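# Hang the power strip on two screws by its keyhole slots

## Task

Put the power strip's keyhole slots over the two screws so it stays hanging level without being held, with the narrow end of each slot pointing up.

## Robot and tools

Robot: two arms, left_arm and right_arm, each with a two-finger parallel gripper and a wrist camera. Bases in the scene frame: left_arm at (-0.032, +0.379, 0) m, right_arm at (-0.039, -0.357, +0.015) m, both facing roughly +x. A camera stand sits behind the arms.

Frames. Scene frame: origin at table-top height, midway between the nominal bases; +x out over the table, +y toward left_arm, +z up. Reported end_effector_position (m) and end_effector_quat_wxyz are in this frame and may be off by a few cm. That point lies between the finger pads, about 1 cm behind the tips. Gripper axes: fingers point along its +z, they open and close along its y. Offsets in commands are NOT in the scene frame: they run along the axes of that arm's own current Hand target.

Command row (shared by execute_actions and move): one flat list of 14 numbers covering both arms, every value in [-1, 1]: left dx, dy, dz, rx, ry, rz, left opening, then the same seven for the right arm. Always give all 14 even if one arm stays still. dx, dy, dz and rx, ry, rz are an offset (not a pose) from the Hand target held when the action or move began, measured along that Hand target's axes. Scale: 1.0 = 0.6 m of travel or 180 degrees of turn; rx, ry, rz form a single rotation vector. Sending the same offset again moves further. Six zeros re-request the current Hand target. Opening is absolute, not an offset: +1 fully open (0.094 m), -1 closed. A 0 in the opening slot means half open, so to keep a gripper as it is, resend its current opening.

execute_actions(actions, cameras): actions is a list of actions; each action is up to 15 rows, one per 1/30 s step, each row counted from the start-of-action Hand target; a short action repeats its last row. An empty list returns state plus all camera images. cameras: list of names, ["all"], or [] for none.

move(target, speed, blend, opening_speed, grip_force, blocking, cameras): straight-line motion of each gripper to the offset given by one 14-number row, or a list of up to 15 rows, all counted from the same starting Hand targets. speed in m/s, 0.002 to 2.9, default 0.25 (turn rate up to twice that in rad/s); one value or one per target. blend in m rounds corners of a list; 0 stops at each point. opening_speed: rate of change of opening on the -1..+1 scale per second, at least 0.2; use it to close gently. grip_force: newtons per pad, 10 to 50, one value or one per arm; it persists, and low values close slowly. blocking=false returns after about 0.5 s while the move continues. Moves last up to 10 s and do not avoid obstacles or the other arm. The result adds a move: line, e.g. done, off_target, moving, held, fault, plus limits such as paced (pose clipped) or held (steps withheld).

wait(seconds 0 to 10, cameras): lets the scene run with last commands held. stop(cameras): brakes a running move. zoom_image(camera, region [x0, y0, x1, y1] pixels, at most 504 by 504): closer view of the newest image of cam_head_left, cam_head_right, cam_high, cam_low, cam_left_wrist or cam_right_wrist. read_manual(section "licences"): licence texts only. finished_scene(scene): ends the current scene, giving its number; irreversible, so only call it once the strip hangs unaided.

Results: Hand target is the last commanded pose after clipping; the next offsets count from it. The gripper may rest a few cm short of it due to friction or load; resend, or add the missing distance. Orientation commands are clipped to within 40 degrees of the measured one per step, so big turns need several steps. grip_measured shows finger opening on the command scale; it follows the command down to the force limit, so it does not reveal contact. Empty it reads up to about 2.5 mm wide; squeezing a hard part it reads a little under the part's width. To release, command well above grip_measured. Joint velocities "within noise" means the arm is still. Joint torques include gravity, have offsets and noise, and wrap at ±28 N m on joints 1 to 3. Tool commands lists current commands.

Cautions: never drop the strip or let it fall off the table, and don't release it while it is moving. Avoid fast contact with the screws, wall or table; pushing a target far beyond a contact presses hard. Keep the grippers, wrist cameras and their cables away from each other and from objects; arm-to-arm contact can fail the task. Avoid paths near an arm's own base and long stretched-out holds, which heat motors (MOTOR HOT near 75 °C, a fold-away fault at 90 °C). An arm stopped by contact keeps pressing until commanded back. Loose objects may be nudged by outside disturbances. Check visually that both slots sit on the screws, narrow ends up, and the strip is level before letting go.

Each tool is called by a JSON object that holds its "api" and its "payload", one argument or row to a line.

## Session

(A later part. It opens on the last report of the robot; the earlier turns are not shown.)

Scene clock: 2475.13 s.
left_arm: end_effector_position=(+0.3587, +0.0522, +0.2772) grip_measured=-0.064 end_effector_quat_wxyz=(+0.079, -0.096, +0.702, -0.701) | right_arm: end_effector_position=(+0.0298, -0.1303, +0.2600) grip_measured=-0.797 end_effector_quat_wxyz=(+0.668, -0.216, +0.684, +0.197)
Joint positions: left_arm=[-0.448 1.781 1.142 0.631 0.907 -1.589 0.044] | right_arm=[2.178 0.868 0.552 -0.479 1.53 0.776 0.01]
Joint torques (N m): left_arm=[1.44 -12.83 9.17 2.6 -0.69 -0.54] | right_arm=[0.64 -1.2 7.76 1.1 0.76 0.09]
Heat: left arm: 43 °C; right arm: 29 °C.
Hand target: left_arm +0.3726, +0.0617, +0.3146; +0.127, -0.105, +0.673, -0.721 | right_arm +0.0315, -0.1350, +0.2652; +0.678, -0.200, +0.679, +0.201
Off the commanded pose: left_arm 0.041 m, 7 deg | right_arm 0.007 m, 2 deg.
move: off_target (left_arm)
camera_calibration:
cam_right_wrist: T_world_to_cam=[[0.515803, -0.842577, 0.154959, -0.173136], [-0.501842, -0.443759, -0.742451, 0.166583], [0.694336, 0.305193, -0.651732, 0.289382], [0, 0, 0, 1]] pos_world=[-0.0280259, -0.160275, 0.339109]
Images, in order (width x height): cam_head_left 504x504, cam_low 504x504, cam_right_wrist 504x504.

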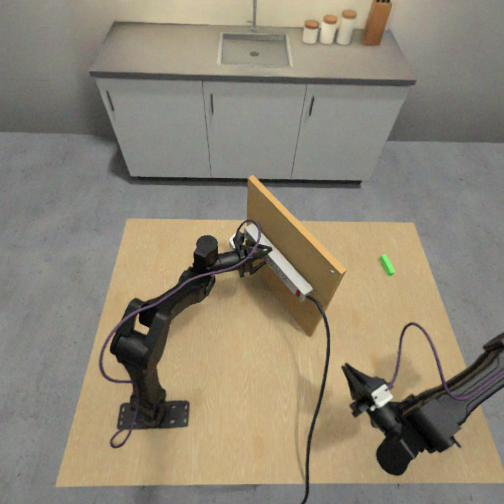

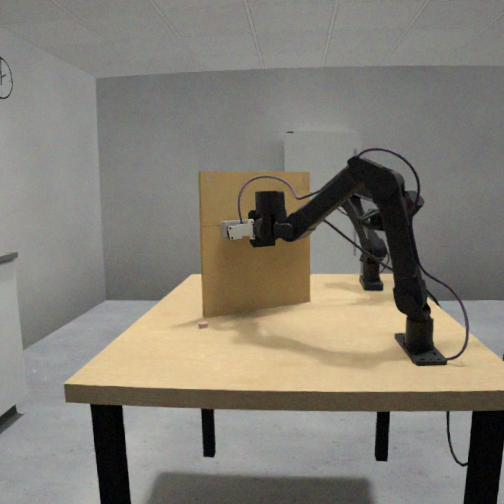

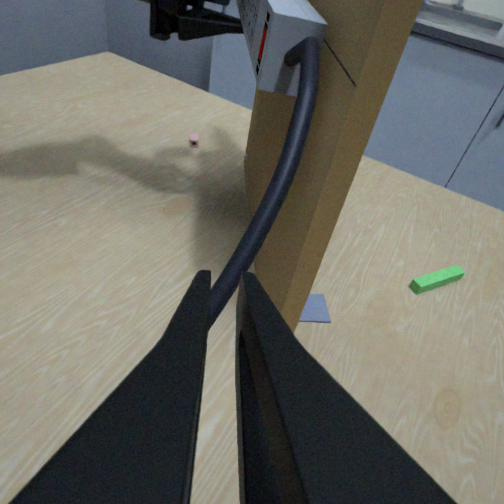

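{"api": "move", "payload": {
  "target": [-0.001,-0.009,0,0.001,0.001,0.002,-0.3,0,0,0,0,0,0,-0.8]
}}

{"api": "move", "payload": {
  "target": [-0.001,-0.003,0.001,0,0,0,-0.3,0,0,0,0,0,0,-0.8],
  "cameras": ["cam_right_wrist","cam_low","cam_head_left"]
}}

{"api": "zoom_image", "payload": {
  "camera": "cam_right_wrist",
  "region": [200, 0, 350, 130]
}}

{"api": "zoom_image", "payload": {
  "camera": "cam_low",
  "region": [195, 195, 265, 265]
}}

{"api": "zoom_image", "payload": {
  "camera": "cam_head_left",
  "region": [230, 200, 330, 300]
}}

Scene clock: 2484.73 s.
left_arm: end_effector_position=(+0.3587, +0.0522, +0.2773) grip_measured=-0.064 end_effector_quat_wxyz=(+0.078, -0.097, +0.702, -0.701) | right_arm: end_effector_position=(+0.0298, -0.1303, +0.2600) grip_measured=-0.797 end_effector_quat_wxyz=(+0.668, -0.216, +0.684, +0.197)
Joint positions: left_arm=[-0.448 1.781 1.142 0.631 0.907 -1.59 0.044] | right_arm=[2.178 0.868 0.552 -0.479 1.53 0.776 0.01]
Joint torques (N m): left_arm=[1.91 -13.29 10.1 2.49 -0.64 -0.47] | right_arm=[0.65 -1.2 7.77 1.1 0.76 0.09]
Heat: left arm: 45 °C; right arm: 29 °C.
Hand target: left_arm +0.3729, +0.0623, +0.3200; +0.128, -0.102, +0.672, -0.722 | right_arm +0.0315, -0.1350, +0.2652; +0.678, -0.200, +0.679, +0.201
Off the commanded pose: left_arm 0.046 m, 7 deg | right_arm 0.007 m, 2 deg.
move: off_target (left_arm)

Scene clock: 2485.43 s.
left_arm: end_effector_position=(+0.3587, +0.0522, +0.2773) grip_measured=-0.064 end_effector_quat_wxyz=(+0.078, -0.097, +0.702, -0.701) | right_arm: end_effector_position=(+0.0298, -0.1303, +0.2600) grip_measured=-0.797 end_effector_quat_wxyz=(+0.668, -0.216, +0.684, +0.197)
Joint positions: left_arm=[-0.448 1.781 1.142 0.631 0.907 -1.59 0.044] | right_arm=[2.178 0.868 0.552 -0.479 1.53 0.776 0.01]
Joint torques (N m): left_arm=[1.59 -13.2 10.89 2.4 -0.63 -0.53] | right_arm=[0.64 -1.18 7.77 1.1 0.76 0.09]
Heat: left arm: 45 °C; right arm: 29 °C.
Hand target: left_arm +0.3736, +0.0620, +0.3219; +0.128, -0.102, +0.672, -0.722 | right_arm +0.0315, -0.1350, +0.2652; +0.678, -0.200, +0.679, +0.201
Off the commanded pose: left_arm 0.048 m, 7 deg | right_arm 0.007 m, 2 deg.
move: off_target (left_arm)
camera_calibration:
cam_right_wrist: T_world_to_cam=[[0.515803, -0.842577, 0.154959, -0.173136], [-0.501842, -0.443759, -0.742451, 0.166583], [0.694336, 0.305193, -0.651732, 0.289382], [0, 0, 0, 1]] pos_world=[-0.0280259, -0.160275, 0.339109]
Images, in order (width x height): cam_head_left 504x504, cam_low 504x504, cam_right_wrist 504x504.

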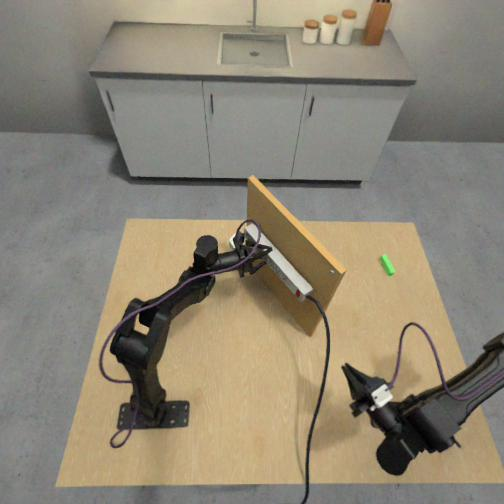

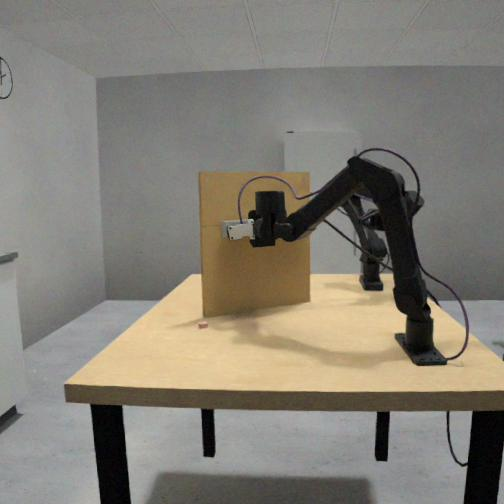

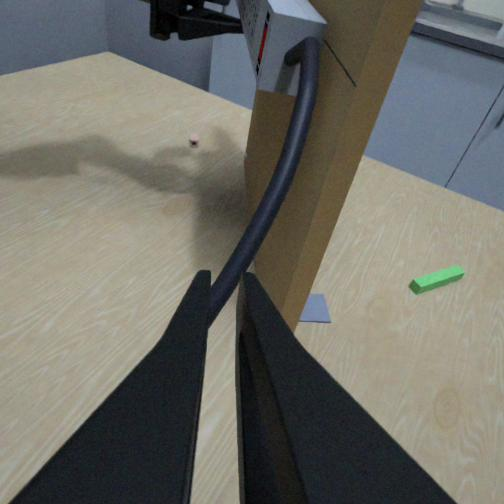

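Scaled by 3.360 from the camera's 504x504 image, which has a finer 720x720 frame.

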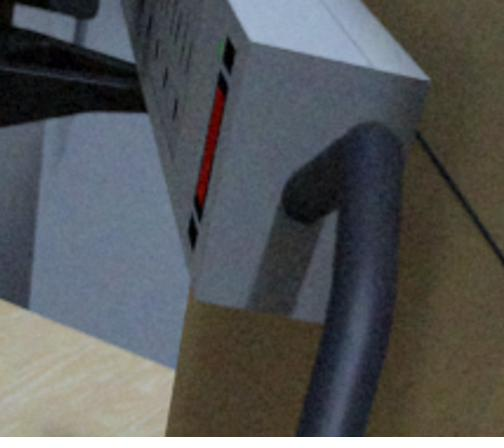

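Scaled by 7.200 from the camera's 504x504 image, which has a finer 720x720 frame.

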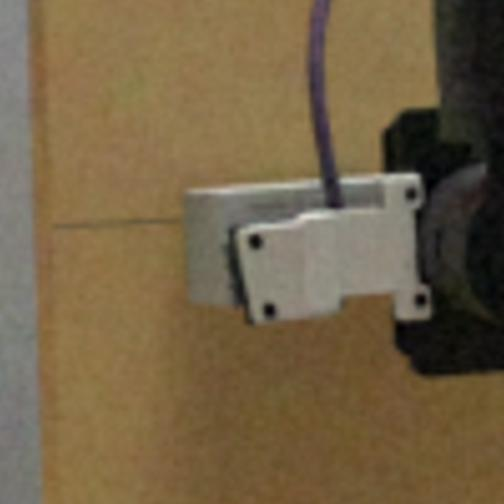

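Scaled by 5.040 from the camera's 504x504 image, which has a finer 720x720 frame.

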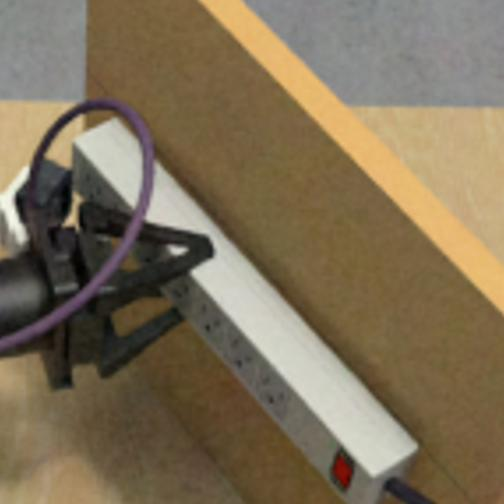

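{"api": "move", "payload": {
  "target": [-0.002,-0.005,0.004,0,0.001,0.001,-0.3,0,0,0,0,0,0,-0.8]
}}

{"api": "move", "payload": {
  "target": [-0.002,-0.003,0.004,0,0.001,0,-0.3,0,0,0,0,0,0,-0.8]
}}

{"api": "move", "payload": {
  "target": [-0.002,-0.002,0.004,0,0,0,-0.3,0,0,0,0,0,0,-0.8],
  "cameras": ["cam_right_wrist","cam_low","cam_head_left"]
}}

{"api": "zoom_image", "payload": {
  "camera": "cam_right_wrist",
  "region": [200, 0, 350, 130]
}}

{"api": "zoom_image", "payload": {
  "camera": "cam_low",
  "region": [195, 195, 265, 265]
}}

{"api": "zoom_image", "payload": {
  "camera": "cam_head_left",
  "region": [230, 200, 330, 300]
}}

Scene clock: 2497.17 s.
left_arm: end_effector_position=(+0.3602, +0.0516, +0.2829) grip_measured=-0.064 end_effector_quat_wxyz=(+0.081, -0.094, +0.701, -0.703) | right_arm: end_effector_position=(+0.0298, -0.1303, +0.2600) grip_measured=-0.797 end_effector_quat_wxyz=(+0.668, -0.216, +0.684, +0.197)
Joint positions: left_arm=[-0.448 1.781 1.159 0.623 0.907 -1.59 0.044] | right_arm=[2.178 0.868 0.552 -0.479 1.53 0.776 0.01]
Joint torques (N m): left_arm=[1.44 -12.62 11.23 2.4 -0.68 -0.51] | right_arm=[0.64 -1.18 7.77 1.1 0.76 0.09]
Heat: left arm: 45 °C; right arm: 29 °C.
Hand target: left_arm +0.3754, +0.0603, +0.3251; +0.128, -0.099, +0.673, -0.722 | right_arm +0.0315, -0.1350, +0.2652; +0.678, -0.200, +0.679, +0.201
Off the commanded pose: left_arm 0.046 m, 7 deg | right_arm 0.007 m, 2 deg.
move: off_target (left_arm)

Scene clock: 2498.13 s.
left_arm: end_effector_position=(+0.3618, +0.0508, +0.2890) grip_measured=-0.064 end_effector_quat_wxyz=(+0.084, -0.091, +0.699, -0.704) | right_arm: end_effector_position=(+0.0298, -0.1303, +0.2600) grip_measured=-0.797 end_effector_quat_wxyz=(+0.668, -0.216, +0.684, +0.197)
Joint positions: left_arm=[-0.448 1.781 1.178 0.612 0.907 -1.59 0.044] | right_arm=[2.178 0.868 0.552 -0.479 1.53 0.776 0.01]
Joint torques (N m): left_arm=[1.4 -11.93 11.19 2.37 -0.61 -0.52] | right_arm=[0.65 -1.2 7.77 1.1 0.76 0.09]
Heat: left arm: 45 °C; right arm: 29 °C.
Hand target: left_arm +0.3772, +0.0585, +0.3271; +0.127, -0.098, +0.673, -0.722 | right_arm +0.0315, -0.1350, +0.2652; +0.678, -0.200, +0.679, +0.201
Off the commanded pose: left_arm 0.042 m, 6 deg | right_arm 0.007 m, 2 deg.
move: off_target (left_arm)

Scene clock: 2498.93 s.
left_arm: end_effector_position=(+0.3630, +0.0503, +0.2941) grip_measured=-0.064 end_effector_quat_wxyz=(+0.086, -0.089, +0.698, -0.706) | right_arm: end_effector_position=(+0.0298, -0.1303, +0.2600) grip_measured=-0.797 end_effector_quat_wxyz=(+0.668, -0.216, +0.684, +0.197)
Joint positions: left_arm=[-0.448 1.781 1.194 0.605 0.907 -1.59 0.044] | right_arm=[2.178 0.868 0.552 -0.479 1.53 0.776 0.01]
Joint torques (N m): left_arm=[1.21 -11.15 11.28 2.33 -0.7 -0.43] | right_arm=[0.64 -1.2 7.76 1.1 0.76 0.09]
Heat: left arm: 45 °C; right arm: 29 °C.
Hand target: left_arm +0.3790, +0.0567, +0.3284; +0.127, -0.098, +0.673, -0.722 | right_arm +0.0315, -0.1350, +0.2652; +0.678, -0.200, +0.679, +0.201
Off the commanded pose: left_arm 0.038 m, 6 deg | right_arm 0.007 m, 2 deg.
move: off_target (left_arm)
camera_calibration:
cam_right_wrist: T_world_to_cam=[[0.515803, -0.842577, 0.154959, -0.173136], [-0.501842, -0.443759, -0.742451, 0.166583], [0.694336, 0.305193, -0.651732, 0.289382], [0, 0, 0, 1]] pos_world=[-0.0280259, -0.160275, 0.339109]
Images, in order (width x height): cam_head_left 504x504, cam_low 504x504, cam_right_wrist 504x504.

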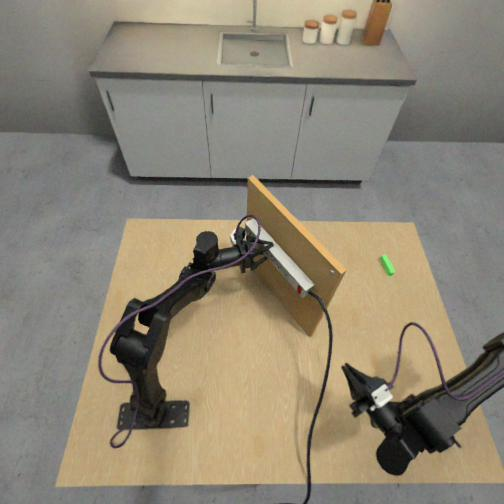

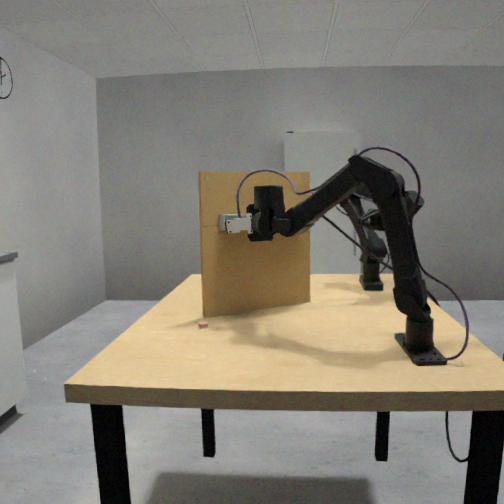

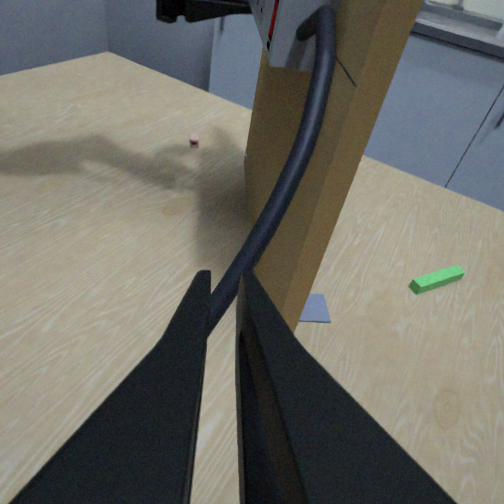

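Scaled by 3.360 from the camera's 504x504 image, which has a finer 720x720 frame.

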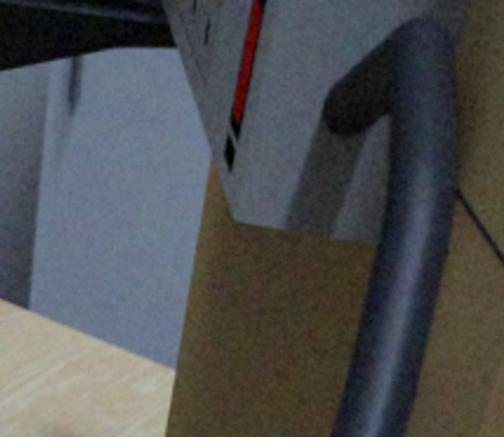

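Scaled by 7.200 from the camera's 504x504 image, which has a finer 720x720 frame.

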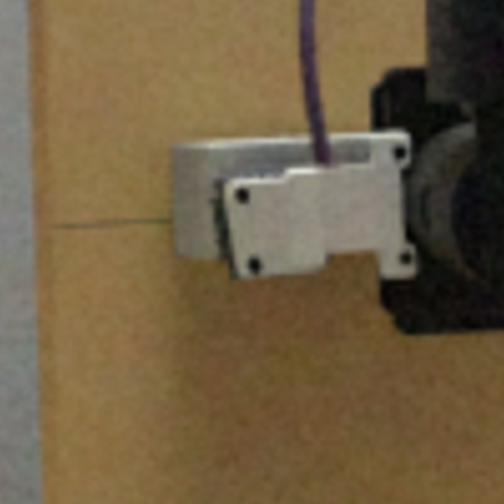

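Scaled by 5.040 from the camera's 504x504 image, which has a finer 720x720 frame.

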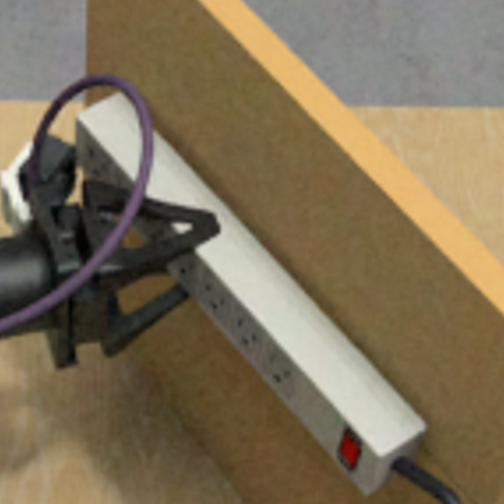

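{"api": "move", "payload": {
  "target": [-0.001,0.048,-0.006,-0.002,0.002,0,-0.3,0,0,0,0,0,0,-0.8]
}}

{"api": "move", "payload": {
  "target": [0,0.010,0,-0.002,0.002,0,-0.3,0,0,0,0,0,0,-0.8]
}}

Scene clock: 2505.77 s.
left_arm: end_effector_position=(+0.3647, +0.0518, +0.2925) grip_measured=-0.064 end_effector_quat_wxyz=(+0.098, -0.079, +0.691, -0.712) | right_arm: end_effector_position=(+0.0298, -0.1303, +0.2600) grip_measured=-0.797 end_effector_quat_wxyz=(+0.668, -0.216, +0.684, +0.197)
Joint positions: left_arm=[-0.444 1.794 1.175 0.672 0.907 -1.59 0.044] | right_arm=[2.178 0.868 0.552 -0.479 1.53 0.776 0.01]
Joint torques (N m): left_arm=[1.32 -8.57 7.51 2.55 -0.47 -0.32] | right_arm=[0.64 -1.2 7.77 1.1 0.76 0.1]
Heat: left arm: 45 °C; right arm: 29 °C.
Hand target: left_arm +0.3799, +0.0586, +0.2995; +0.125, -0.097, +0.676, -0.720 | right_arm +0.0315, -0.1350, +0.2652; +0.678, -0.200, +0.679, +0.201
Off the commanded pose: left_arm 0.018 m, 4 deg | right_arm 0.007 m, 2 deg.
move: off_target (left_arm)

Scene clock: 2506.47 s.
left_arm: end_effector_position=(+0.3654, +0.0511, +0.2896) grip_measured=-0.064 end_effector_quat_wxyz=(+0.097, -0.079, +0.691, -0.712) | right_arm: end_effector_position=(+0.0298, -0.1303, +0.2600) grip_measured=-0.797 end_effector_quat_wxyz=(+0.668, -0.216, +0.684, +0.197)
Joint positions: left_arm=[-0.444 1.803 1.175 0.678 0.91 -1.59 0.044] | right_arm=[2.178 0.868 0.552 -0.479 1.53 0.776 0.01]
Joint torques (N m): left_arm=[1.5 -8.23 7.17 2.62 -0.48 -0.33] | right_arm=[0.64 -1.2 7.77 1.1 0.76 0.09]
Heat: left arm: 45 °C; right arm: 29 °C.
Hand target: left_arm +0.3802, +0.0582, +0.2936; +0.122, -0.095, +0.678, -0.718 | right_arm +0.0315, -0.1350, +0.2652; +0.678, -0.200, +0.679, +0.201
Off the commanded pose: left_arm 0.017 m, 4 deg | right_arm 0.007 m, 2 deg.
move: off_target (left_arm)

{"api": "move", "payload": {
  "target": [0.005,0.010,-0.002,-0.007,0,-0.005,-0.3,0,0,0,0,0,0,-0.8]
}}

{"api": "move", "payload": {
  "target": [0.001,0.002,0,-0.003,0,-0.001,-0.3,0,0,0,0,0,0,-0.8],
  "cameras": ["cam_right_wrist","cam_low","cam_head_left"]
}}

{"api": "zoom_image", "payload": {
  "camera": "cam_right_wrist",
  "region": [200, 0, 350, 130]
}}

{"api": "zoom_image", "payload": {
  "camera": "cam_low",
  "region": [195, 195, 265, 265]
}}

{"api": "zoom_image", "payload": {
  "camera": "cam_head_left",
  "region": [230, 200, 330, 300]
}}

Scene clock: 2518.70 s.
left_arm: end_effector_position=(+0.3648, +0.0524, +0.2821) grip_measured=-0.064 end_effector_quat_wxyz=(+0.091, -0.085, +0.696, -0.707) | right_arm: end_effector_position=(+0.0298, -0.1303, +0.2600) grip_measured=-0.797 end_effector_quat_wxyz=(+0.668, -0.216, +0.684, +0.197)
Joint positions: left_arm=[-0.442 1.803 1.161 0.671 0.91 -1.587 0.044] | right_arm=[2.178 0.868 0.552 -0.479 1.53 0.776 0.01]
Joint torques (N m): left_arm=[1.11 -8.99 7.35 2.3 -0.51 -0.22] | right_arm=[0.64 -1.2 7.77 1.1 0.76 0.09]
Heat: left arm: 46 °C; right arm: 29 °C.
Hand target: left_arm +0.3773, +0.0582, +0.2874; +0.116, -0.101, +0.685, -0.712 | right_arm +0.0315, -0.1350, +0.2652; +0.678, -0.200, +0.679, +0.201
Off the commanded pose: left_arm 0.015 m, 4 deg | right_arm 0.007 m, 2 deg.
move: off_target (left_arm)

Scene clock: 2519.50 s.
left_arm: end_effector_position=(+0.3650, +0.0524, +0.2785) grip_measured=-0.064 end_effector_quat_wxyz=(+0.088, -0.089, +0.699, -0.704) | right_arm: end_effector_position=(+0.0298, -0.1303, +0.2600) grip_measured=-0.797 end_effector_quat_wxyz=(+0.668, -0.216, +0.684, +0.197)
Joint positions: left_arm=[-0.442 1.803 1.161 0.651 0.909 -1.581 0.044] | right_arm=[2.178 0.868 0.552 -0.479 1.53 0.776 0.01]
Joint torques (N m): left_arm=[0.8 -9.54 7.47 2.39 -0.5 -0.16] | right_arm=[0.64 -1.2 7.77 1.1 0.76 0.09]
Heat: left arm: 46 °C; right arm: 29 °C.
Hand target: left_arm +0.3768, +0.0580, +0.2862; +0.114, -0.103, +0.689, -0.709 | right_arm +0.0315, -0.1350, +0.2652; +0.678, -0.200, +0.679, +0.201
Off the commanded pose: left_arm 0.015 m, 4 deg | right_arm 0.007 m, 2 deg.
move: off_target (left_arm)
camera_calibration:
cam_right_wrist: T_world_to_cam=[[0.515803, -0.842577, 0.154959, -0.173136], [-0.501842, -0.443759, -0.742451, 0.166583], [0.694336, 0.305193, -0.651732, 0.289382], [0, 0, 0, 1]] pos_world=[-0.0280259, -0.160275, 0.339109]
Images, in order (width x height): cam_head_left 504x504, cam_low 504x504, cam_right_wrist 504x504.

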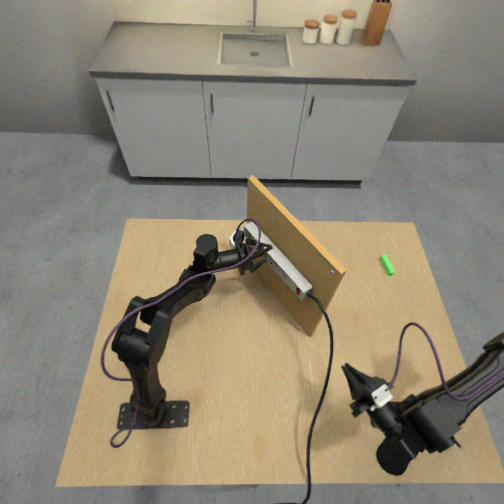

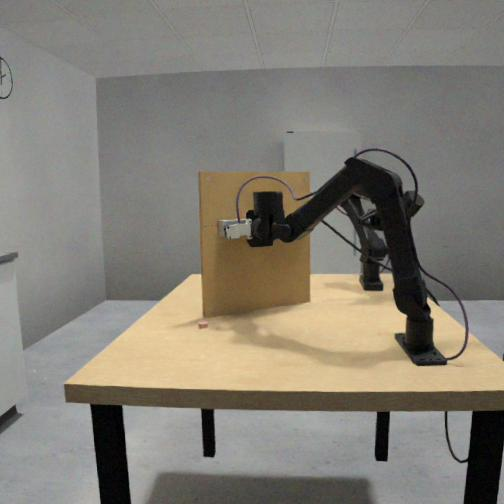

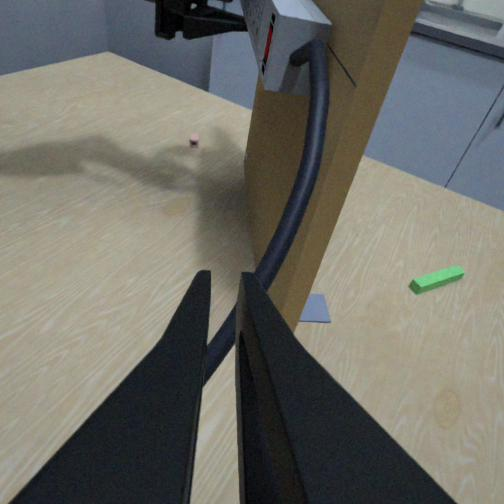

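Scaled by 3.360 from the camera's 504x504 image, which has a finer 720x720 frame.

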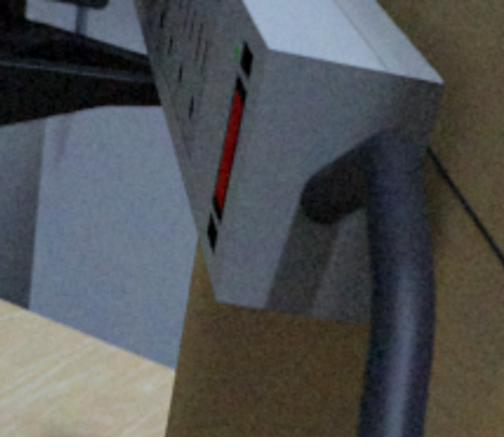

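Scaled by 7.200 from the camera's 504x504 image, which has a finer 720x720 frame.

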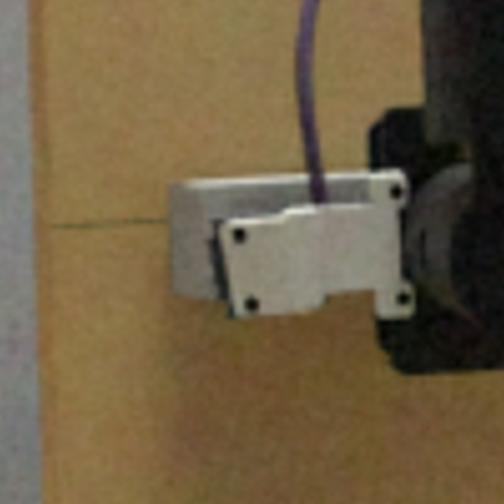

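Scaled by 5.040 from the camera's 504x504 image, which has a finer 720x720 frame.

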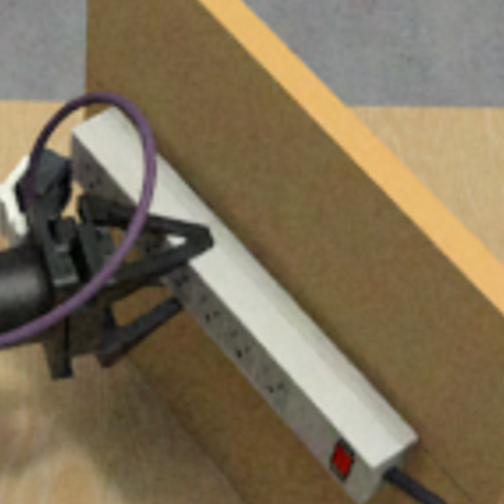

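{"api": "move", "payload": {
  "target": [0.008,0.0,-0.018,0,0,0,-0.3,0,0,0,0,0,0,-0.8],
  "speed": 0.05,
  "cameras": ["cam_head_left","cam_low","cam_right_wrist"]
}}

{"api": "zoom_image", "payload": {
  "camera": "cam_right_wrist",
  "region": [200, 0, 350, 130]
}}

{"api": "zoom_image", "payload": {
  "camera": "cam_low",
  "region": [195, 195, 265, 265]
}}

{"api": "zoom_image", "payload": {
  "camera": "cam_head_left",
  "region": [230, 200, 330, 300]
}}

Scene clock: 2552.13 s.
left_arm: end_effector_position=(+0.3642, +0.0591, +0.2590) grip_measured=-0.064 end_effector_quat_wxyz=(+0.078, -0.108, +0.707, -0.694) | right_arm: end_effector_position=(+0.0298, -0.1303, +0.2600) grip_measured=-0.797 end_effector_quat_wxyz=(+0.668, -0.216, +0.684, +0.197)
Joint positions: left_arm=[-0.43 1.803 1.113 0.651 0.909 -1.58 0.044] | right_arm=[2.178 0.868 0.552 -0.479 1.53 0.776 0.01]
Joint torques (N m): left_arm=[1.05 -12.93 7.08 2.44 -0.34 -0.19] | right_arm=[0.64 -1.18 7.76 1.1 0.76 0.09]
Heat: left arm: 46 °C; right arm: 29 °C.
Hand target: left_arm +0.3688, +0.0667, +0.2857; +0.114, -0.103, +0.689, -0.709 | right_arm +0.0315, -0.1350, +0.2652; +0.678, -0.200, +0.679, +0.201
Off the commanded pose: left_arm 0.028 m, 5 deg | right_arm 0.007 m, 2 deg.
move: off_target (left_arm)
camera_calibration:
cam_right_wrist: T_world_to_cam=[[0.515803, -0.842577, 0.154959, -0.173136], [-0.501842, -0.443759, -0.742451, 0.166583], [0.694336, 0.305193, -0.651732, 0.289382], [0, 0, 0, 1]] pos_world=[-0.0280259, -0.160275, 0.339109]
Images, in order (width x height): cam_head_left 504x504, cam_low 504x504, cam_right_wrist 504x504.

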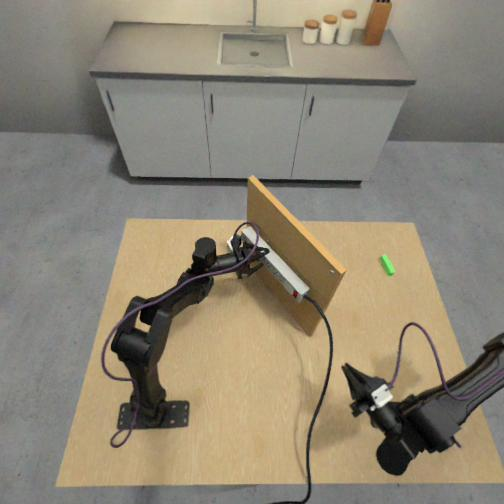

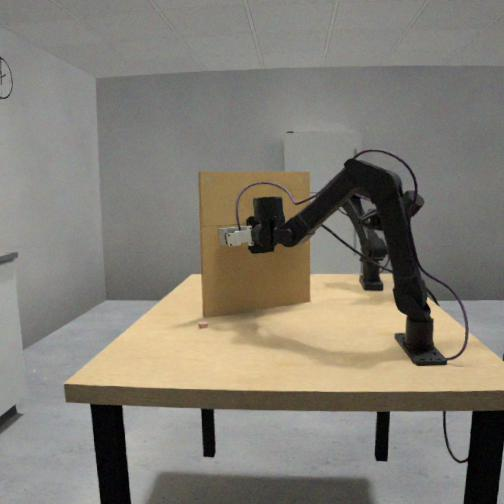

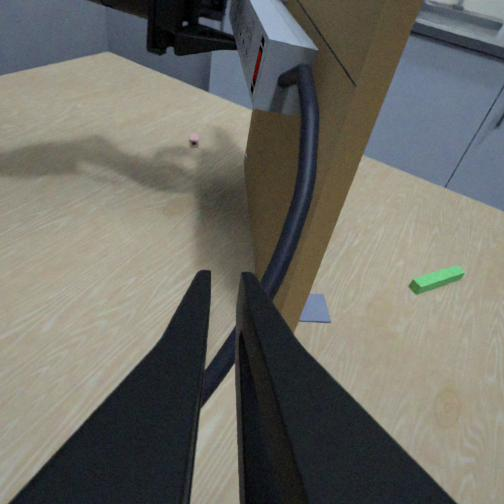

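Scaled by 3.360 from the camera's 504x504 image, which has a finer 720x720 frame.

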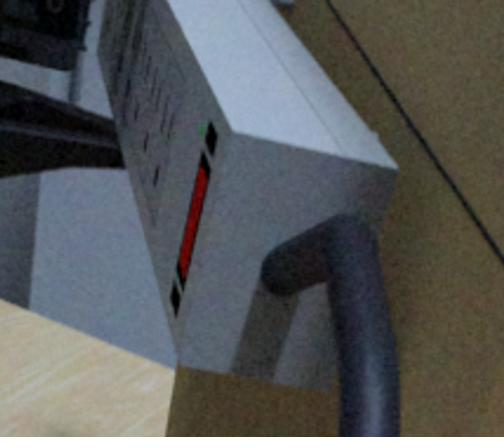

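Scaled by 7.200 from the camera's 504x504 image, which has a finer 720x720 frame.

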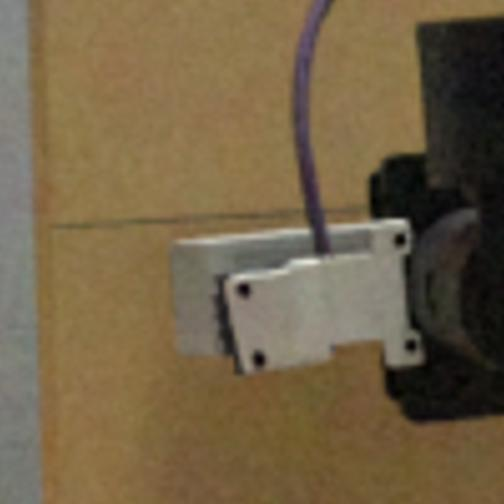

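Scaled by 5.040 from the camera's 504x504 image, which has a finer 720x720 frame.

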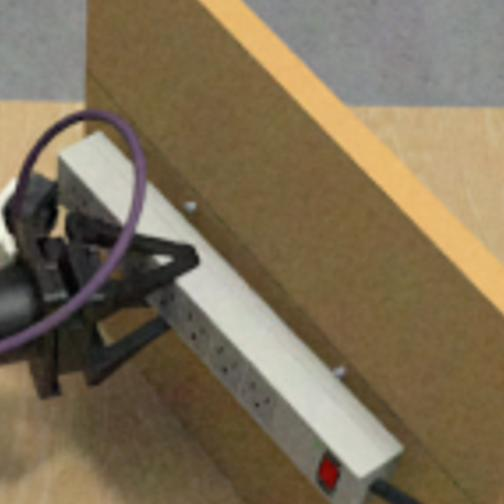

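{"api": "move", "payload": {
  "target": [0.012,-0.035,-0.012,0,0,0,-0.3,0,0,0,0,0,0,-0.8],
  "speed": 0.05,
  "cameras": ["cam_head_left","cam_low","cam_right_wrist"]
}}

{"api": "zoom_image", "payload": {
  "camera": "cam_right_wrist",
  "region": [200, 0, 350, 130]
}}

{"api": "zoom_image", "payload": {
  "camera": "cam_low",
  "region": [195, 195, 265, 265]
}}

{"api": "zoom_image", "payload": {
  "camera": "cam_head_left",
  "region": [230, 200, 330, 300]
}}

Scene clock: 2562.90 s.
left_arm: end_effector_position=(+0.3559, +0.0626, +0.2751) grip_measured=-0.064 end_effector_quat_wxyz=(+0.077, -0.109, +0.708, -0.694) | right_arm: end_effector_position=(+0.0298, -0.1303, +0.2600) grip_measured=-0.797 end_effector_quat_wxyz=(+0.668, -0.216, +0.684, +0.197)
Joint positions: left_arm=[-0.43 1.745 1.113 0.59 0.909 -1.58 0.044] | right_arm=[2.178 0.868 0.552 -0.479 1.53 0.776 0.01]
Joint torques (N m): left_arm=[1.24 -13.29 7.97 2.36 -0.26 -0.18] | right_arm=[0.65 -1.2 7.76 1.1 0.76 0.09]
Heat: left arm: 46 °C; right arm: 29 °C.
Hand target: left_arm +0.3593, +0.0720, +0.3065; +0.114, -0.103, +0.688, -0.709 | right_arm +0.0315, -0.1350, +0.2652; +0.678, -0.200, +0.679, +0.201
Off the commanded pose: left_arm 0.033 m, 5 deg | right_arm 0.007 m, 2 deg.
move: off_target (left_arm)
camera_calibration:
cam_right_wrist: T_world_to_cam=[[0.515803, -0.842577, 0.154959, -0.173136], [-0.501842, -0.443759, -0.742451, 0.166583], [0.694336, 0.305193, -0.651732, 0.289382], [0, 0, 0, 1]] pos_world=[-0.0280259, -0.160275, 0.339109]
Images, in order (width x height): cam_head_left 504x504, cam_low 504x504, cam_right_wrist 504x504.

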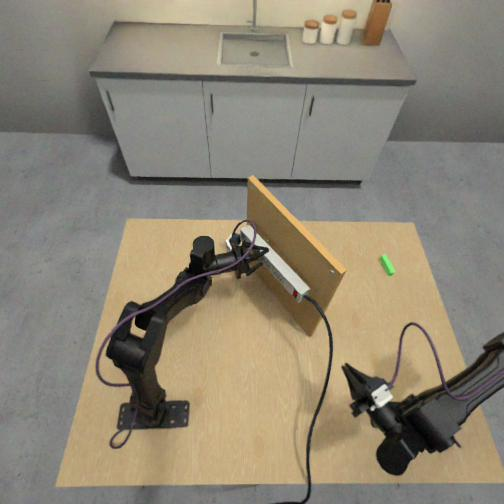

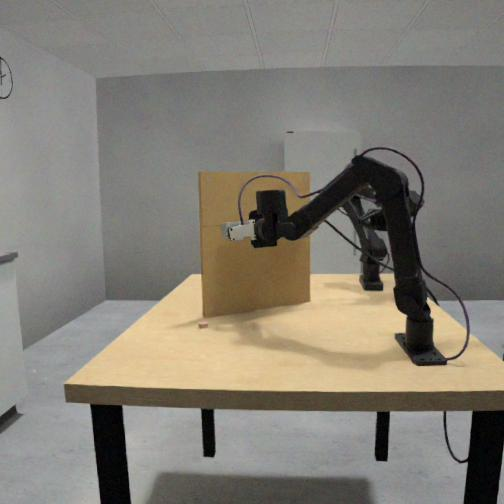

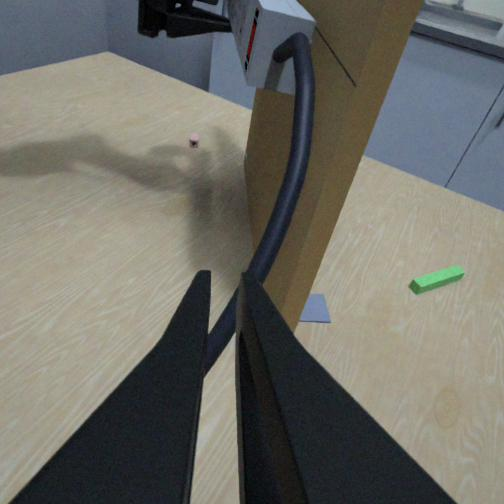

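Scaled by 3.360 from the camera's 504x504 image, which has a finer 720x720 frame.

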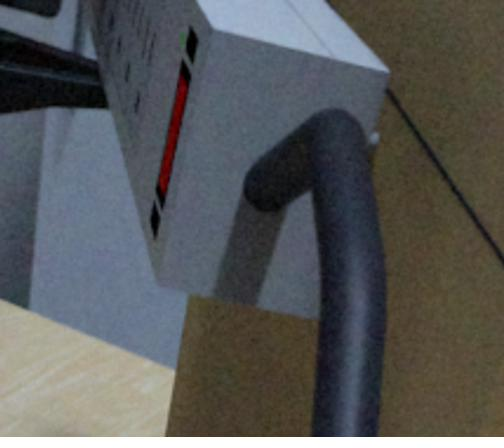

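Scaled by 7.200 from the camera's 504x504 image, which has a finer 720x720 frame.

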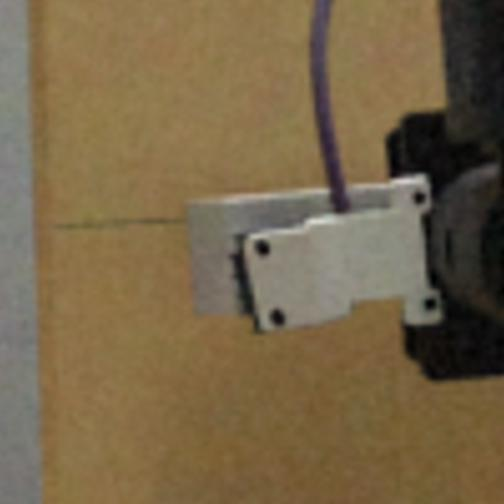

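Scaled by 5.040 from the camera's 504x504 image, which has a finer 720x720 frame.

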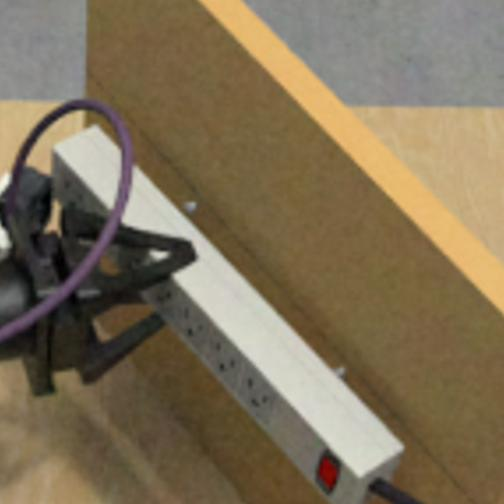

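{"api": "move", "payload": {
  "target": [0.004,-0.009,-0.001,0,0,0.008,-0.3,0,0,0,0,0,0,-0.8],
  "speed": 0.05,
  "cameras": ["cam_head_left","cam_low","cam_right_wrist"]
}}

{"api": "zoom_image", "payload": {
  "camera": "cam_right_wrist",
  "region": [200, 0, 350, 130]
}}

{"api": "zoom_image", "payload": {
  "camera": "cam_low",
  "region": [195, 195, 265, 265]
}}

{"api": "zoom_image", "payload": {
  "camera": "cam_head_left",
  "region": [230, 200, 330, 300]
}}

Scene clock: 2583.20 s.
left_arm: end_effector_position=(+0.3540, +0.0635, +0.2772) grip_measured=-0.064 end_effector_quat_wxyz=(+0.082, -0.104, +0.710, -0.692) | right_arm: end_effector_position=(+0.0298, -0.1303, +0.2600) grip_measured=-0.797 end_effector_quat_wxyz=(+0.668, -0.216, +0.684, +0.197)
Joint positions: left_arm=[-0.43 1.732 1.113 0.571 0.909 -1.561 0.044] | right_arm=[2.178 0.868 0.552 -0.479 1.53 0.776 0.01]
Joint torques (N m): left_arm=[1.1 -13.78 8.25 2.33 -0.3 -0.16] | right_arm=[0.65 -1.2 7.77 1.1 0.76 0.09]
Heat: left arm: 45 °C; right arm: 29 °C.
Hand target: left_arm +0.3568, +0.0719, +0.3117; +0.123, -0.094, +0.690, -0.707 | right_arm +0.0315, -0.1350, +0.2652; +0.678, -0.200, +0.679, +0.201
Off the commanded pose: left_arm 0.036 m, 6 deg | right_arm 0.007 m, 2 deg.
move: off_target (left_arm)
camera_calibration:
cam_right_wrist: T_world_to_cam=[[0.515803, -0.842577, 0.154959, -0.173136], [-0.501842, -0.443759, -0.742451, 0.166583], [0.694336, 0.305193, -0.651732, 0.289382], [0, 0, 0, 1]] pos_world=[-0.0280259, -0.160275, 0.339109]
Images, in order (width x height): cam_head_left 504x504, cam_low 504x504, cam_right_wrist 504x504.

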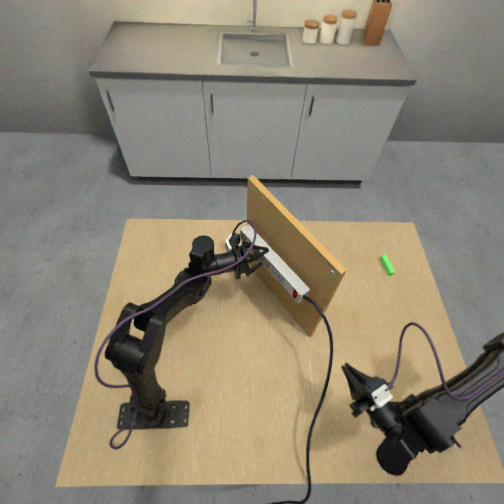

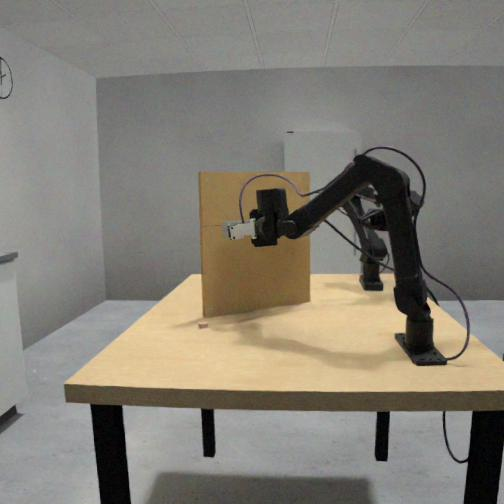

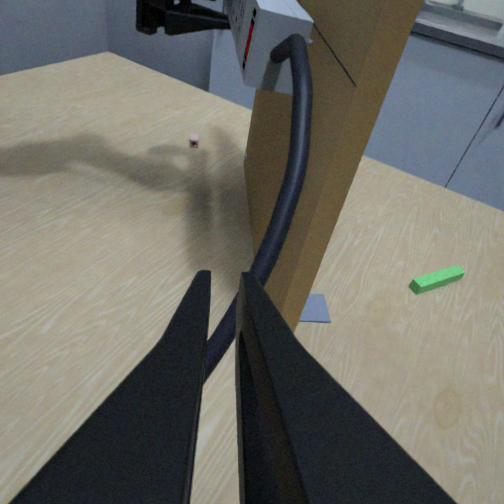

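Scaled by 3.360 from the camera's 504x504 image, which has a finer 720x720 frame.

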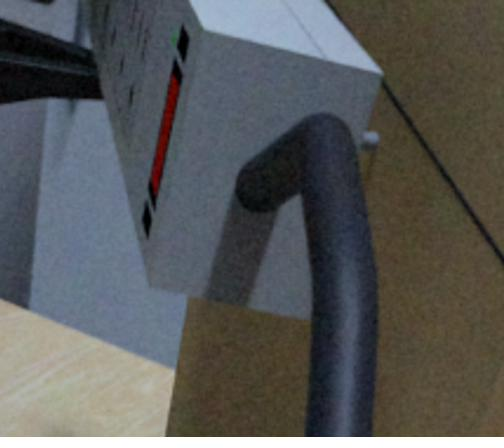

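Scaled by 7.200 from the camera's 504x504 image, which has a finer 720x720 frame.

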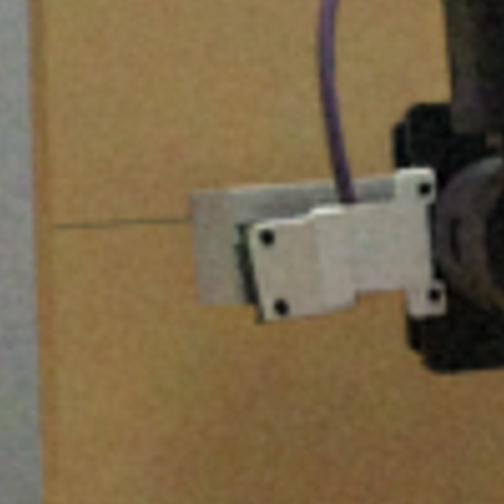

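Scaled by 5.040 from the camera's 504x504 image, which has a finer 720x720 frame.

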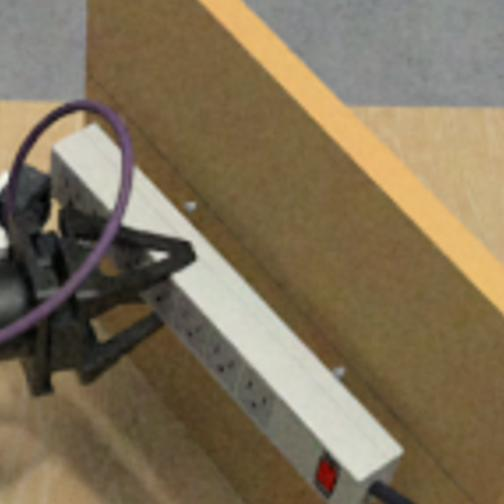

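{"api": "move", "payload": {
  "target": [
    [0.001,-0.006,-0.001,0,0,0.006,-0.3,0,0,0,0,0,0,-0.8],
    [-0.009,-0.006,0.025,0,0,0.006,-0.3,0,0,0,0,0,0,-0.8]
  ],
  "speed": 0.05,
  "cameras": ["cam_head_left","cam_low","cam_right_wrist"]
}}

{"api": "zoom_image", "payload": {
  "camera": "cam_right_wrist",
  "region": [200, 0, 350, 130]
}}

{"api": "zoom_image", "payload": {
  "camera": "cam_low",
  "region": [195, 195, 265, 265]
}}

{"api": "zoom_image", "payload": {
  "camera": "cam_head_left",
  "region": [230, 200, 330, 300]
}}

Scene clock: 2595.67 s.
left_arm: end_effector_position=(+0.3554, +0.0597, +0.2924) grip_measured=-0.064 end_effector_quat_wxyz=(+0.097, -0.092, +0.707, -0.694) | right_arm: end_effector_position=(+0.0298, -0.1303, +0.2600) grip_measured=-0.797 end_effector_quat_wxyz=(+0.668, -0.216, +0.684, +0.197)
Joint positions: left_arm=[-0.439 1.724 1.153 0.543 0.895 -1.538 0.044] | right_arm=[2.178 0.868 0.552 -0.479 1.53 0.776 0.01]
Joint torques (N m): left_arm=[-0.09 -8.92 10.92 2.39 -0.45 -0.21] | right_arm=[0.64 -1.2 7.77 1.1 0.76 0.09]
Heat: left arm: 44 °C; right arm: 29 °C.
Hand target: left_arm +0.3663, +0.0593, +0.3160; +0.129, -0.088, +0.691, -0.706 | right_arm +0.0315, -0.1350, +0.2652; +0.678, -0.200, +0.679, +0.201
Off the commanded pose: left_arm 0.026 m, 4 deg | right_arm 0.007 m, 2 deg.
move: off_target (left_arm)
camera_calibration:
cam_right_wrist: T_world_to_cam=[[0.515803, -0.842577, 0.154959, -0.173136], [-0.501842, -0.443759, -0.742451, 0.166583], [0.694336, 0.305193, -0.651732, 0.289382], [0, 0, 0, 1]] pos_world=[-0.0280259, -0.160275, 0.339109]
Images, in order (width x height): cam_head_left 504x504, cam_low 504x504, cam_right_wrist 504x504.

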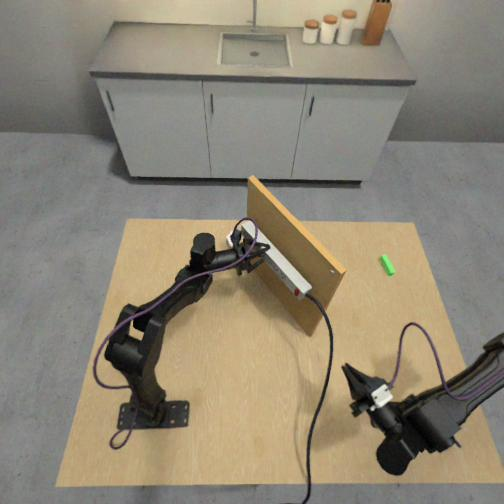

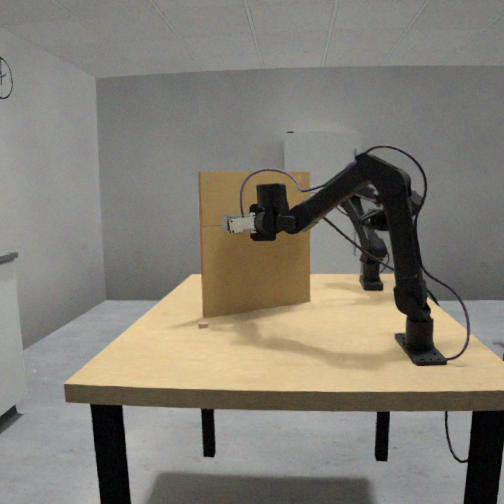

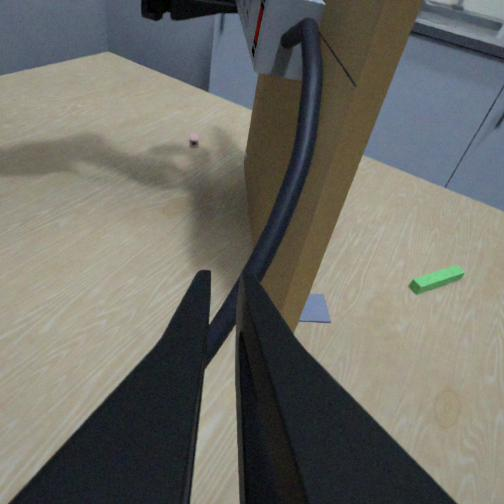

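Scaled by 3.360 from the camera's 504x504 image, which has a finer 720x720 frame.

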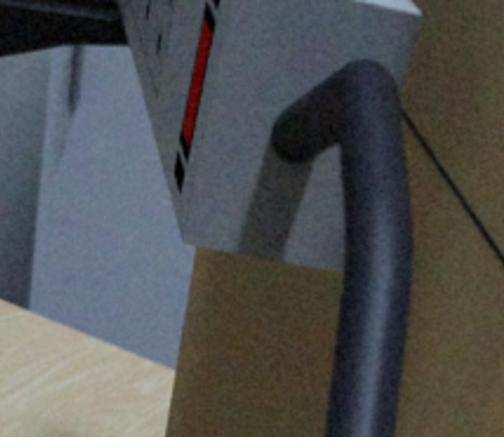

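Scaled by 7.200 from the camera's 504x504 image, which has a finer 720x720 frame.

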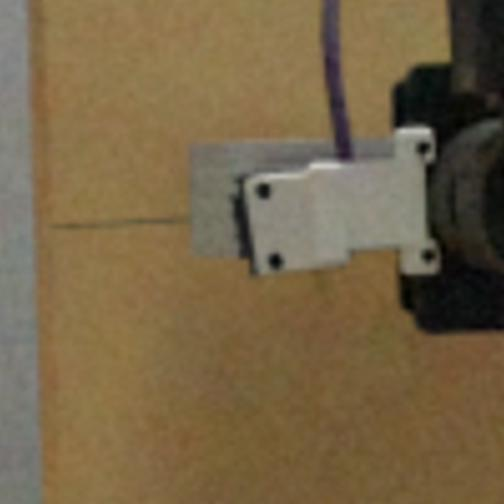

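Scaled by 5.040 from the camera's 504x504 image, which has a finer 720x720 frame.

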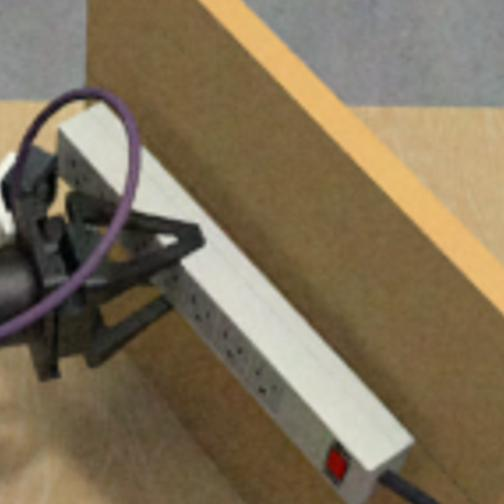

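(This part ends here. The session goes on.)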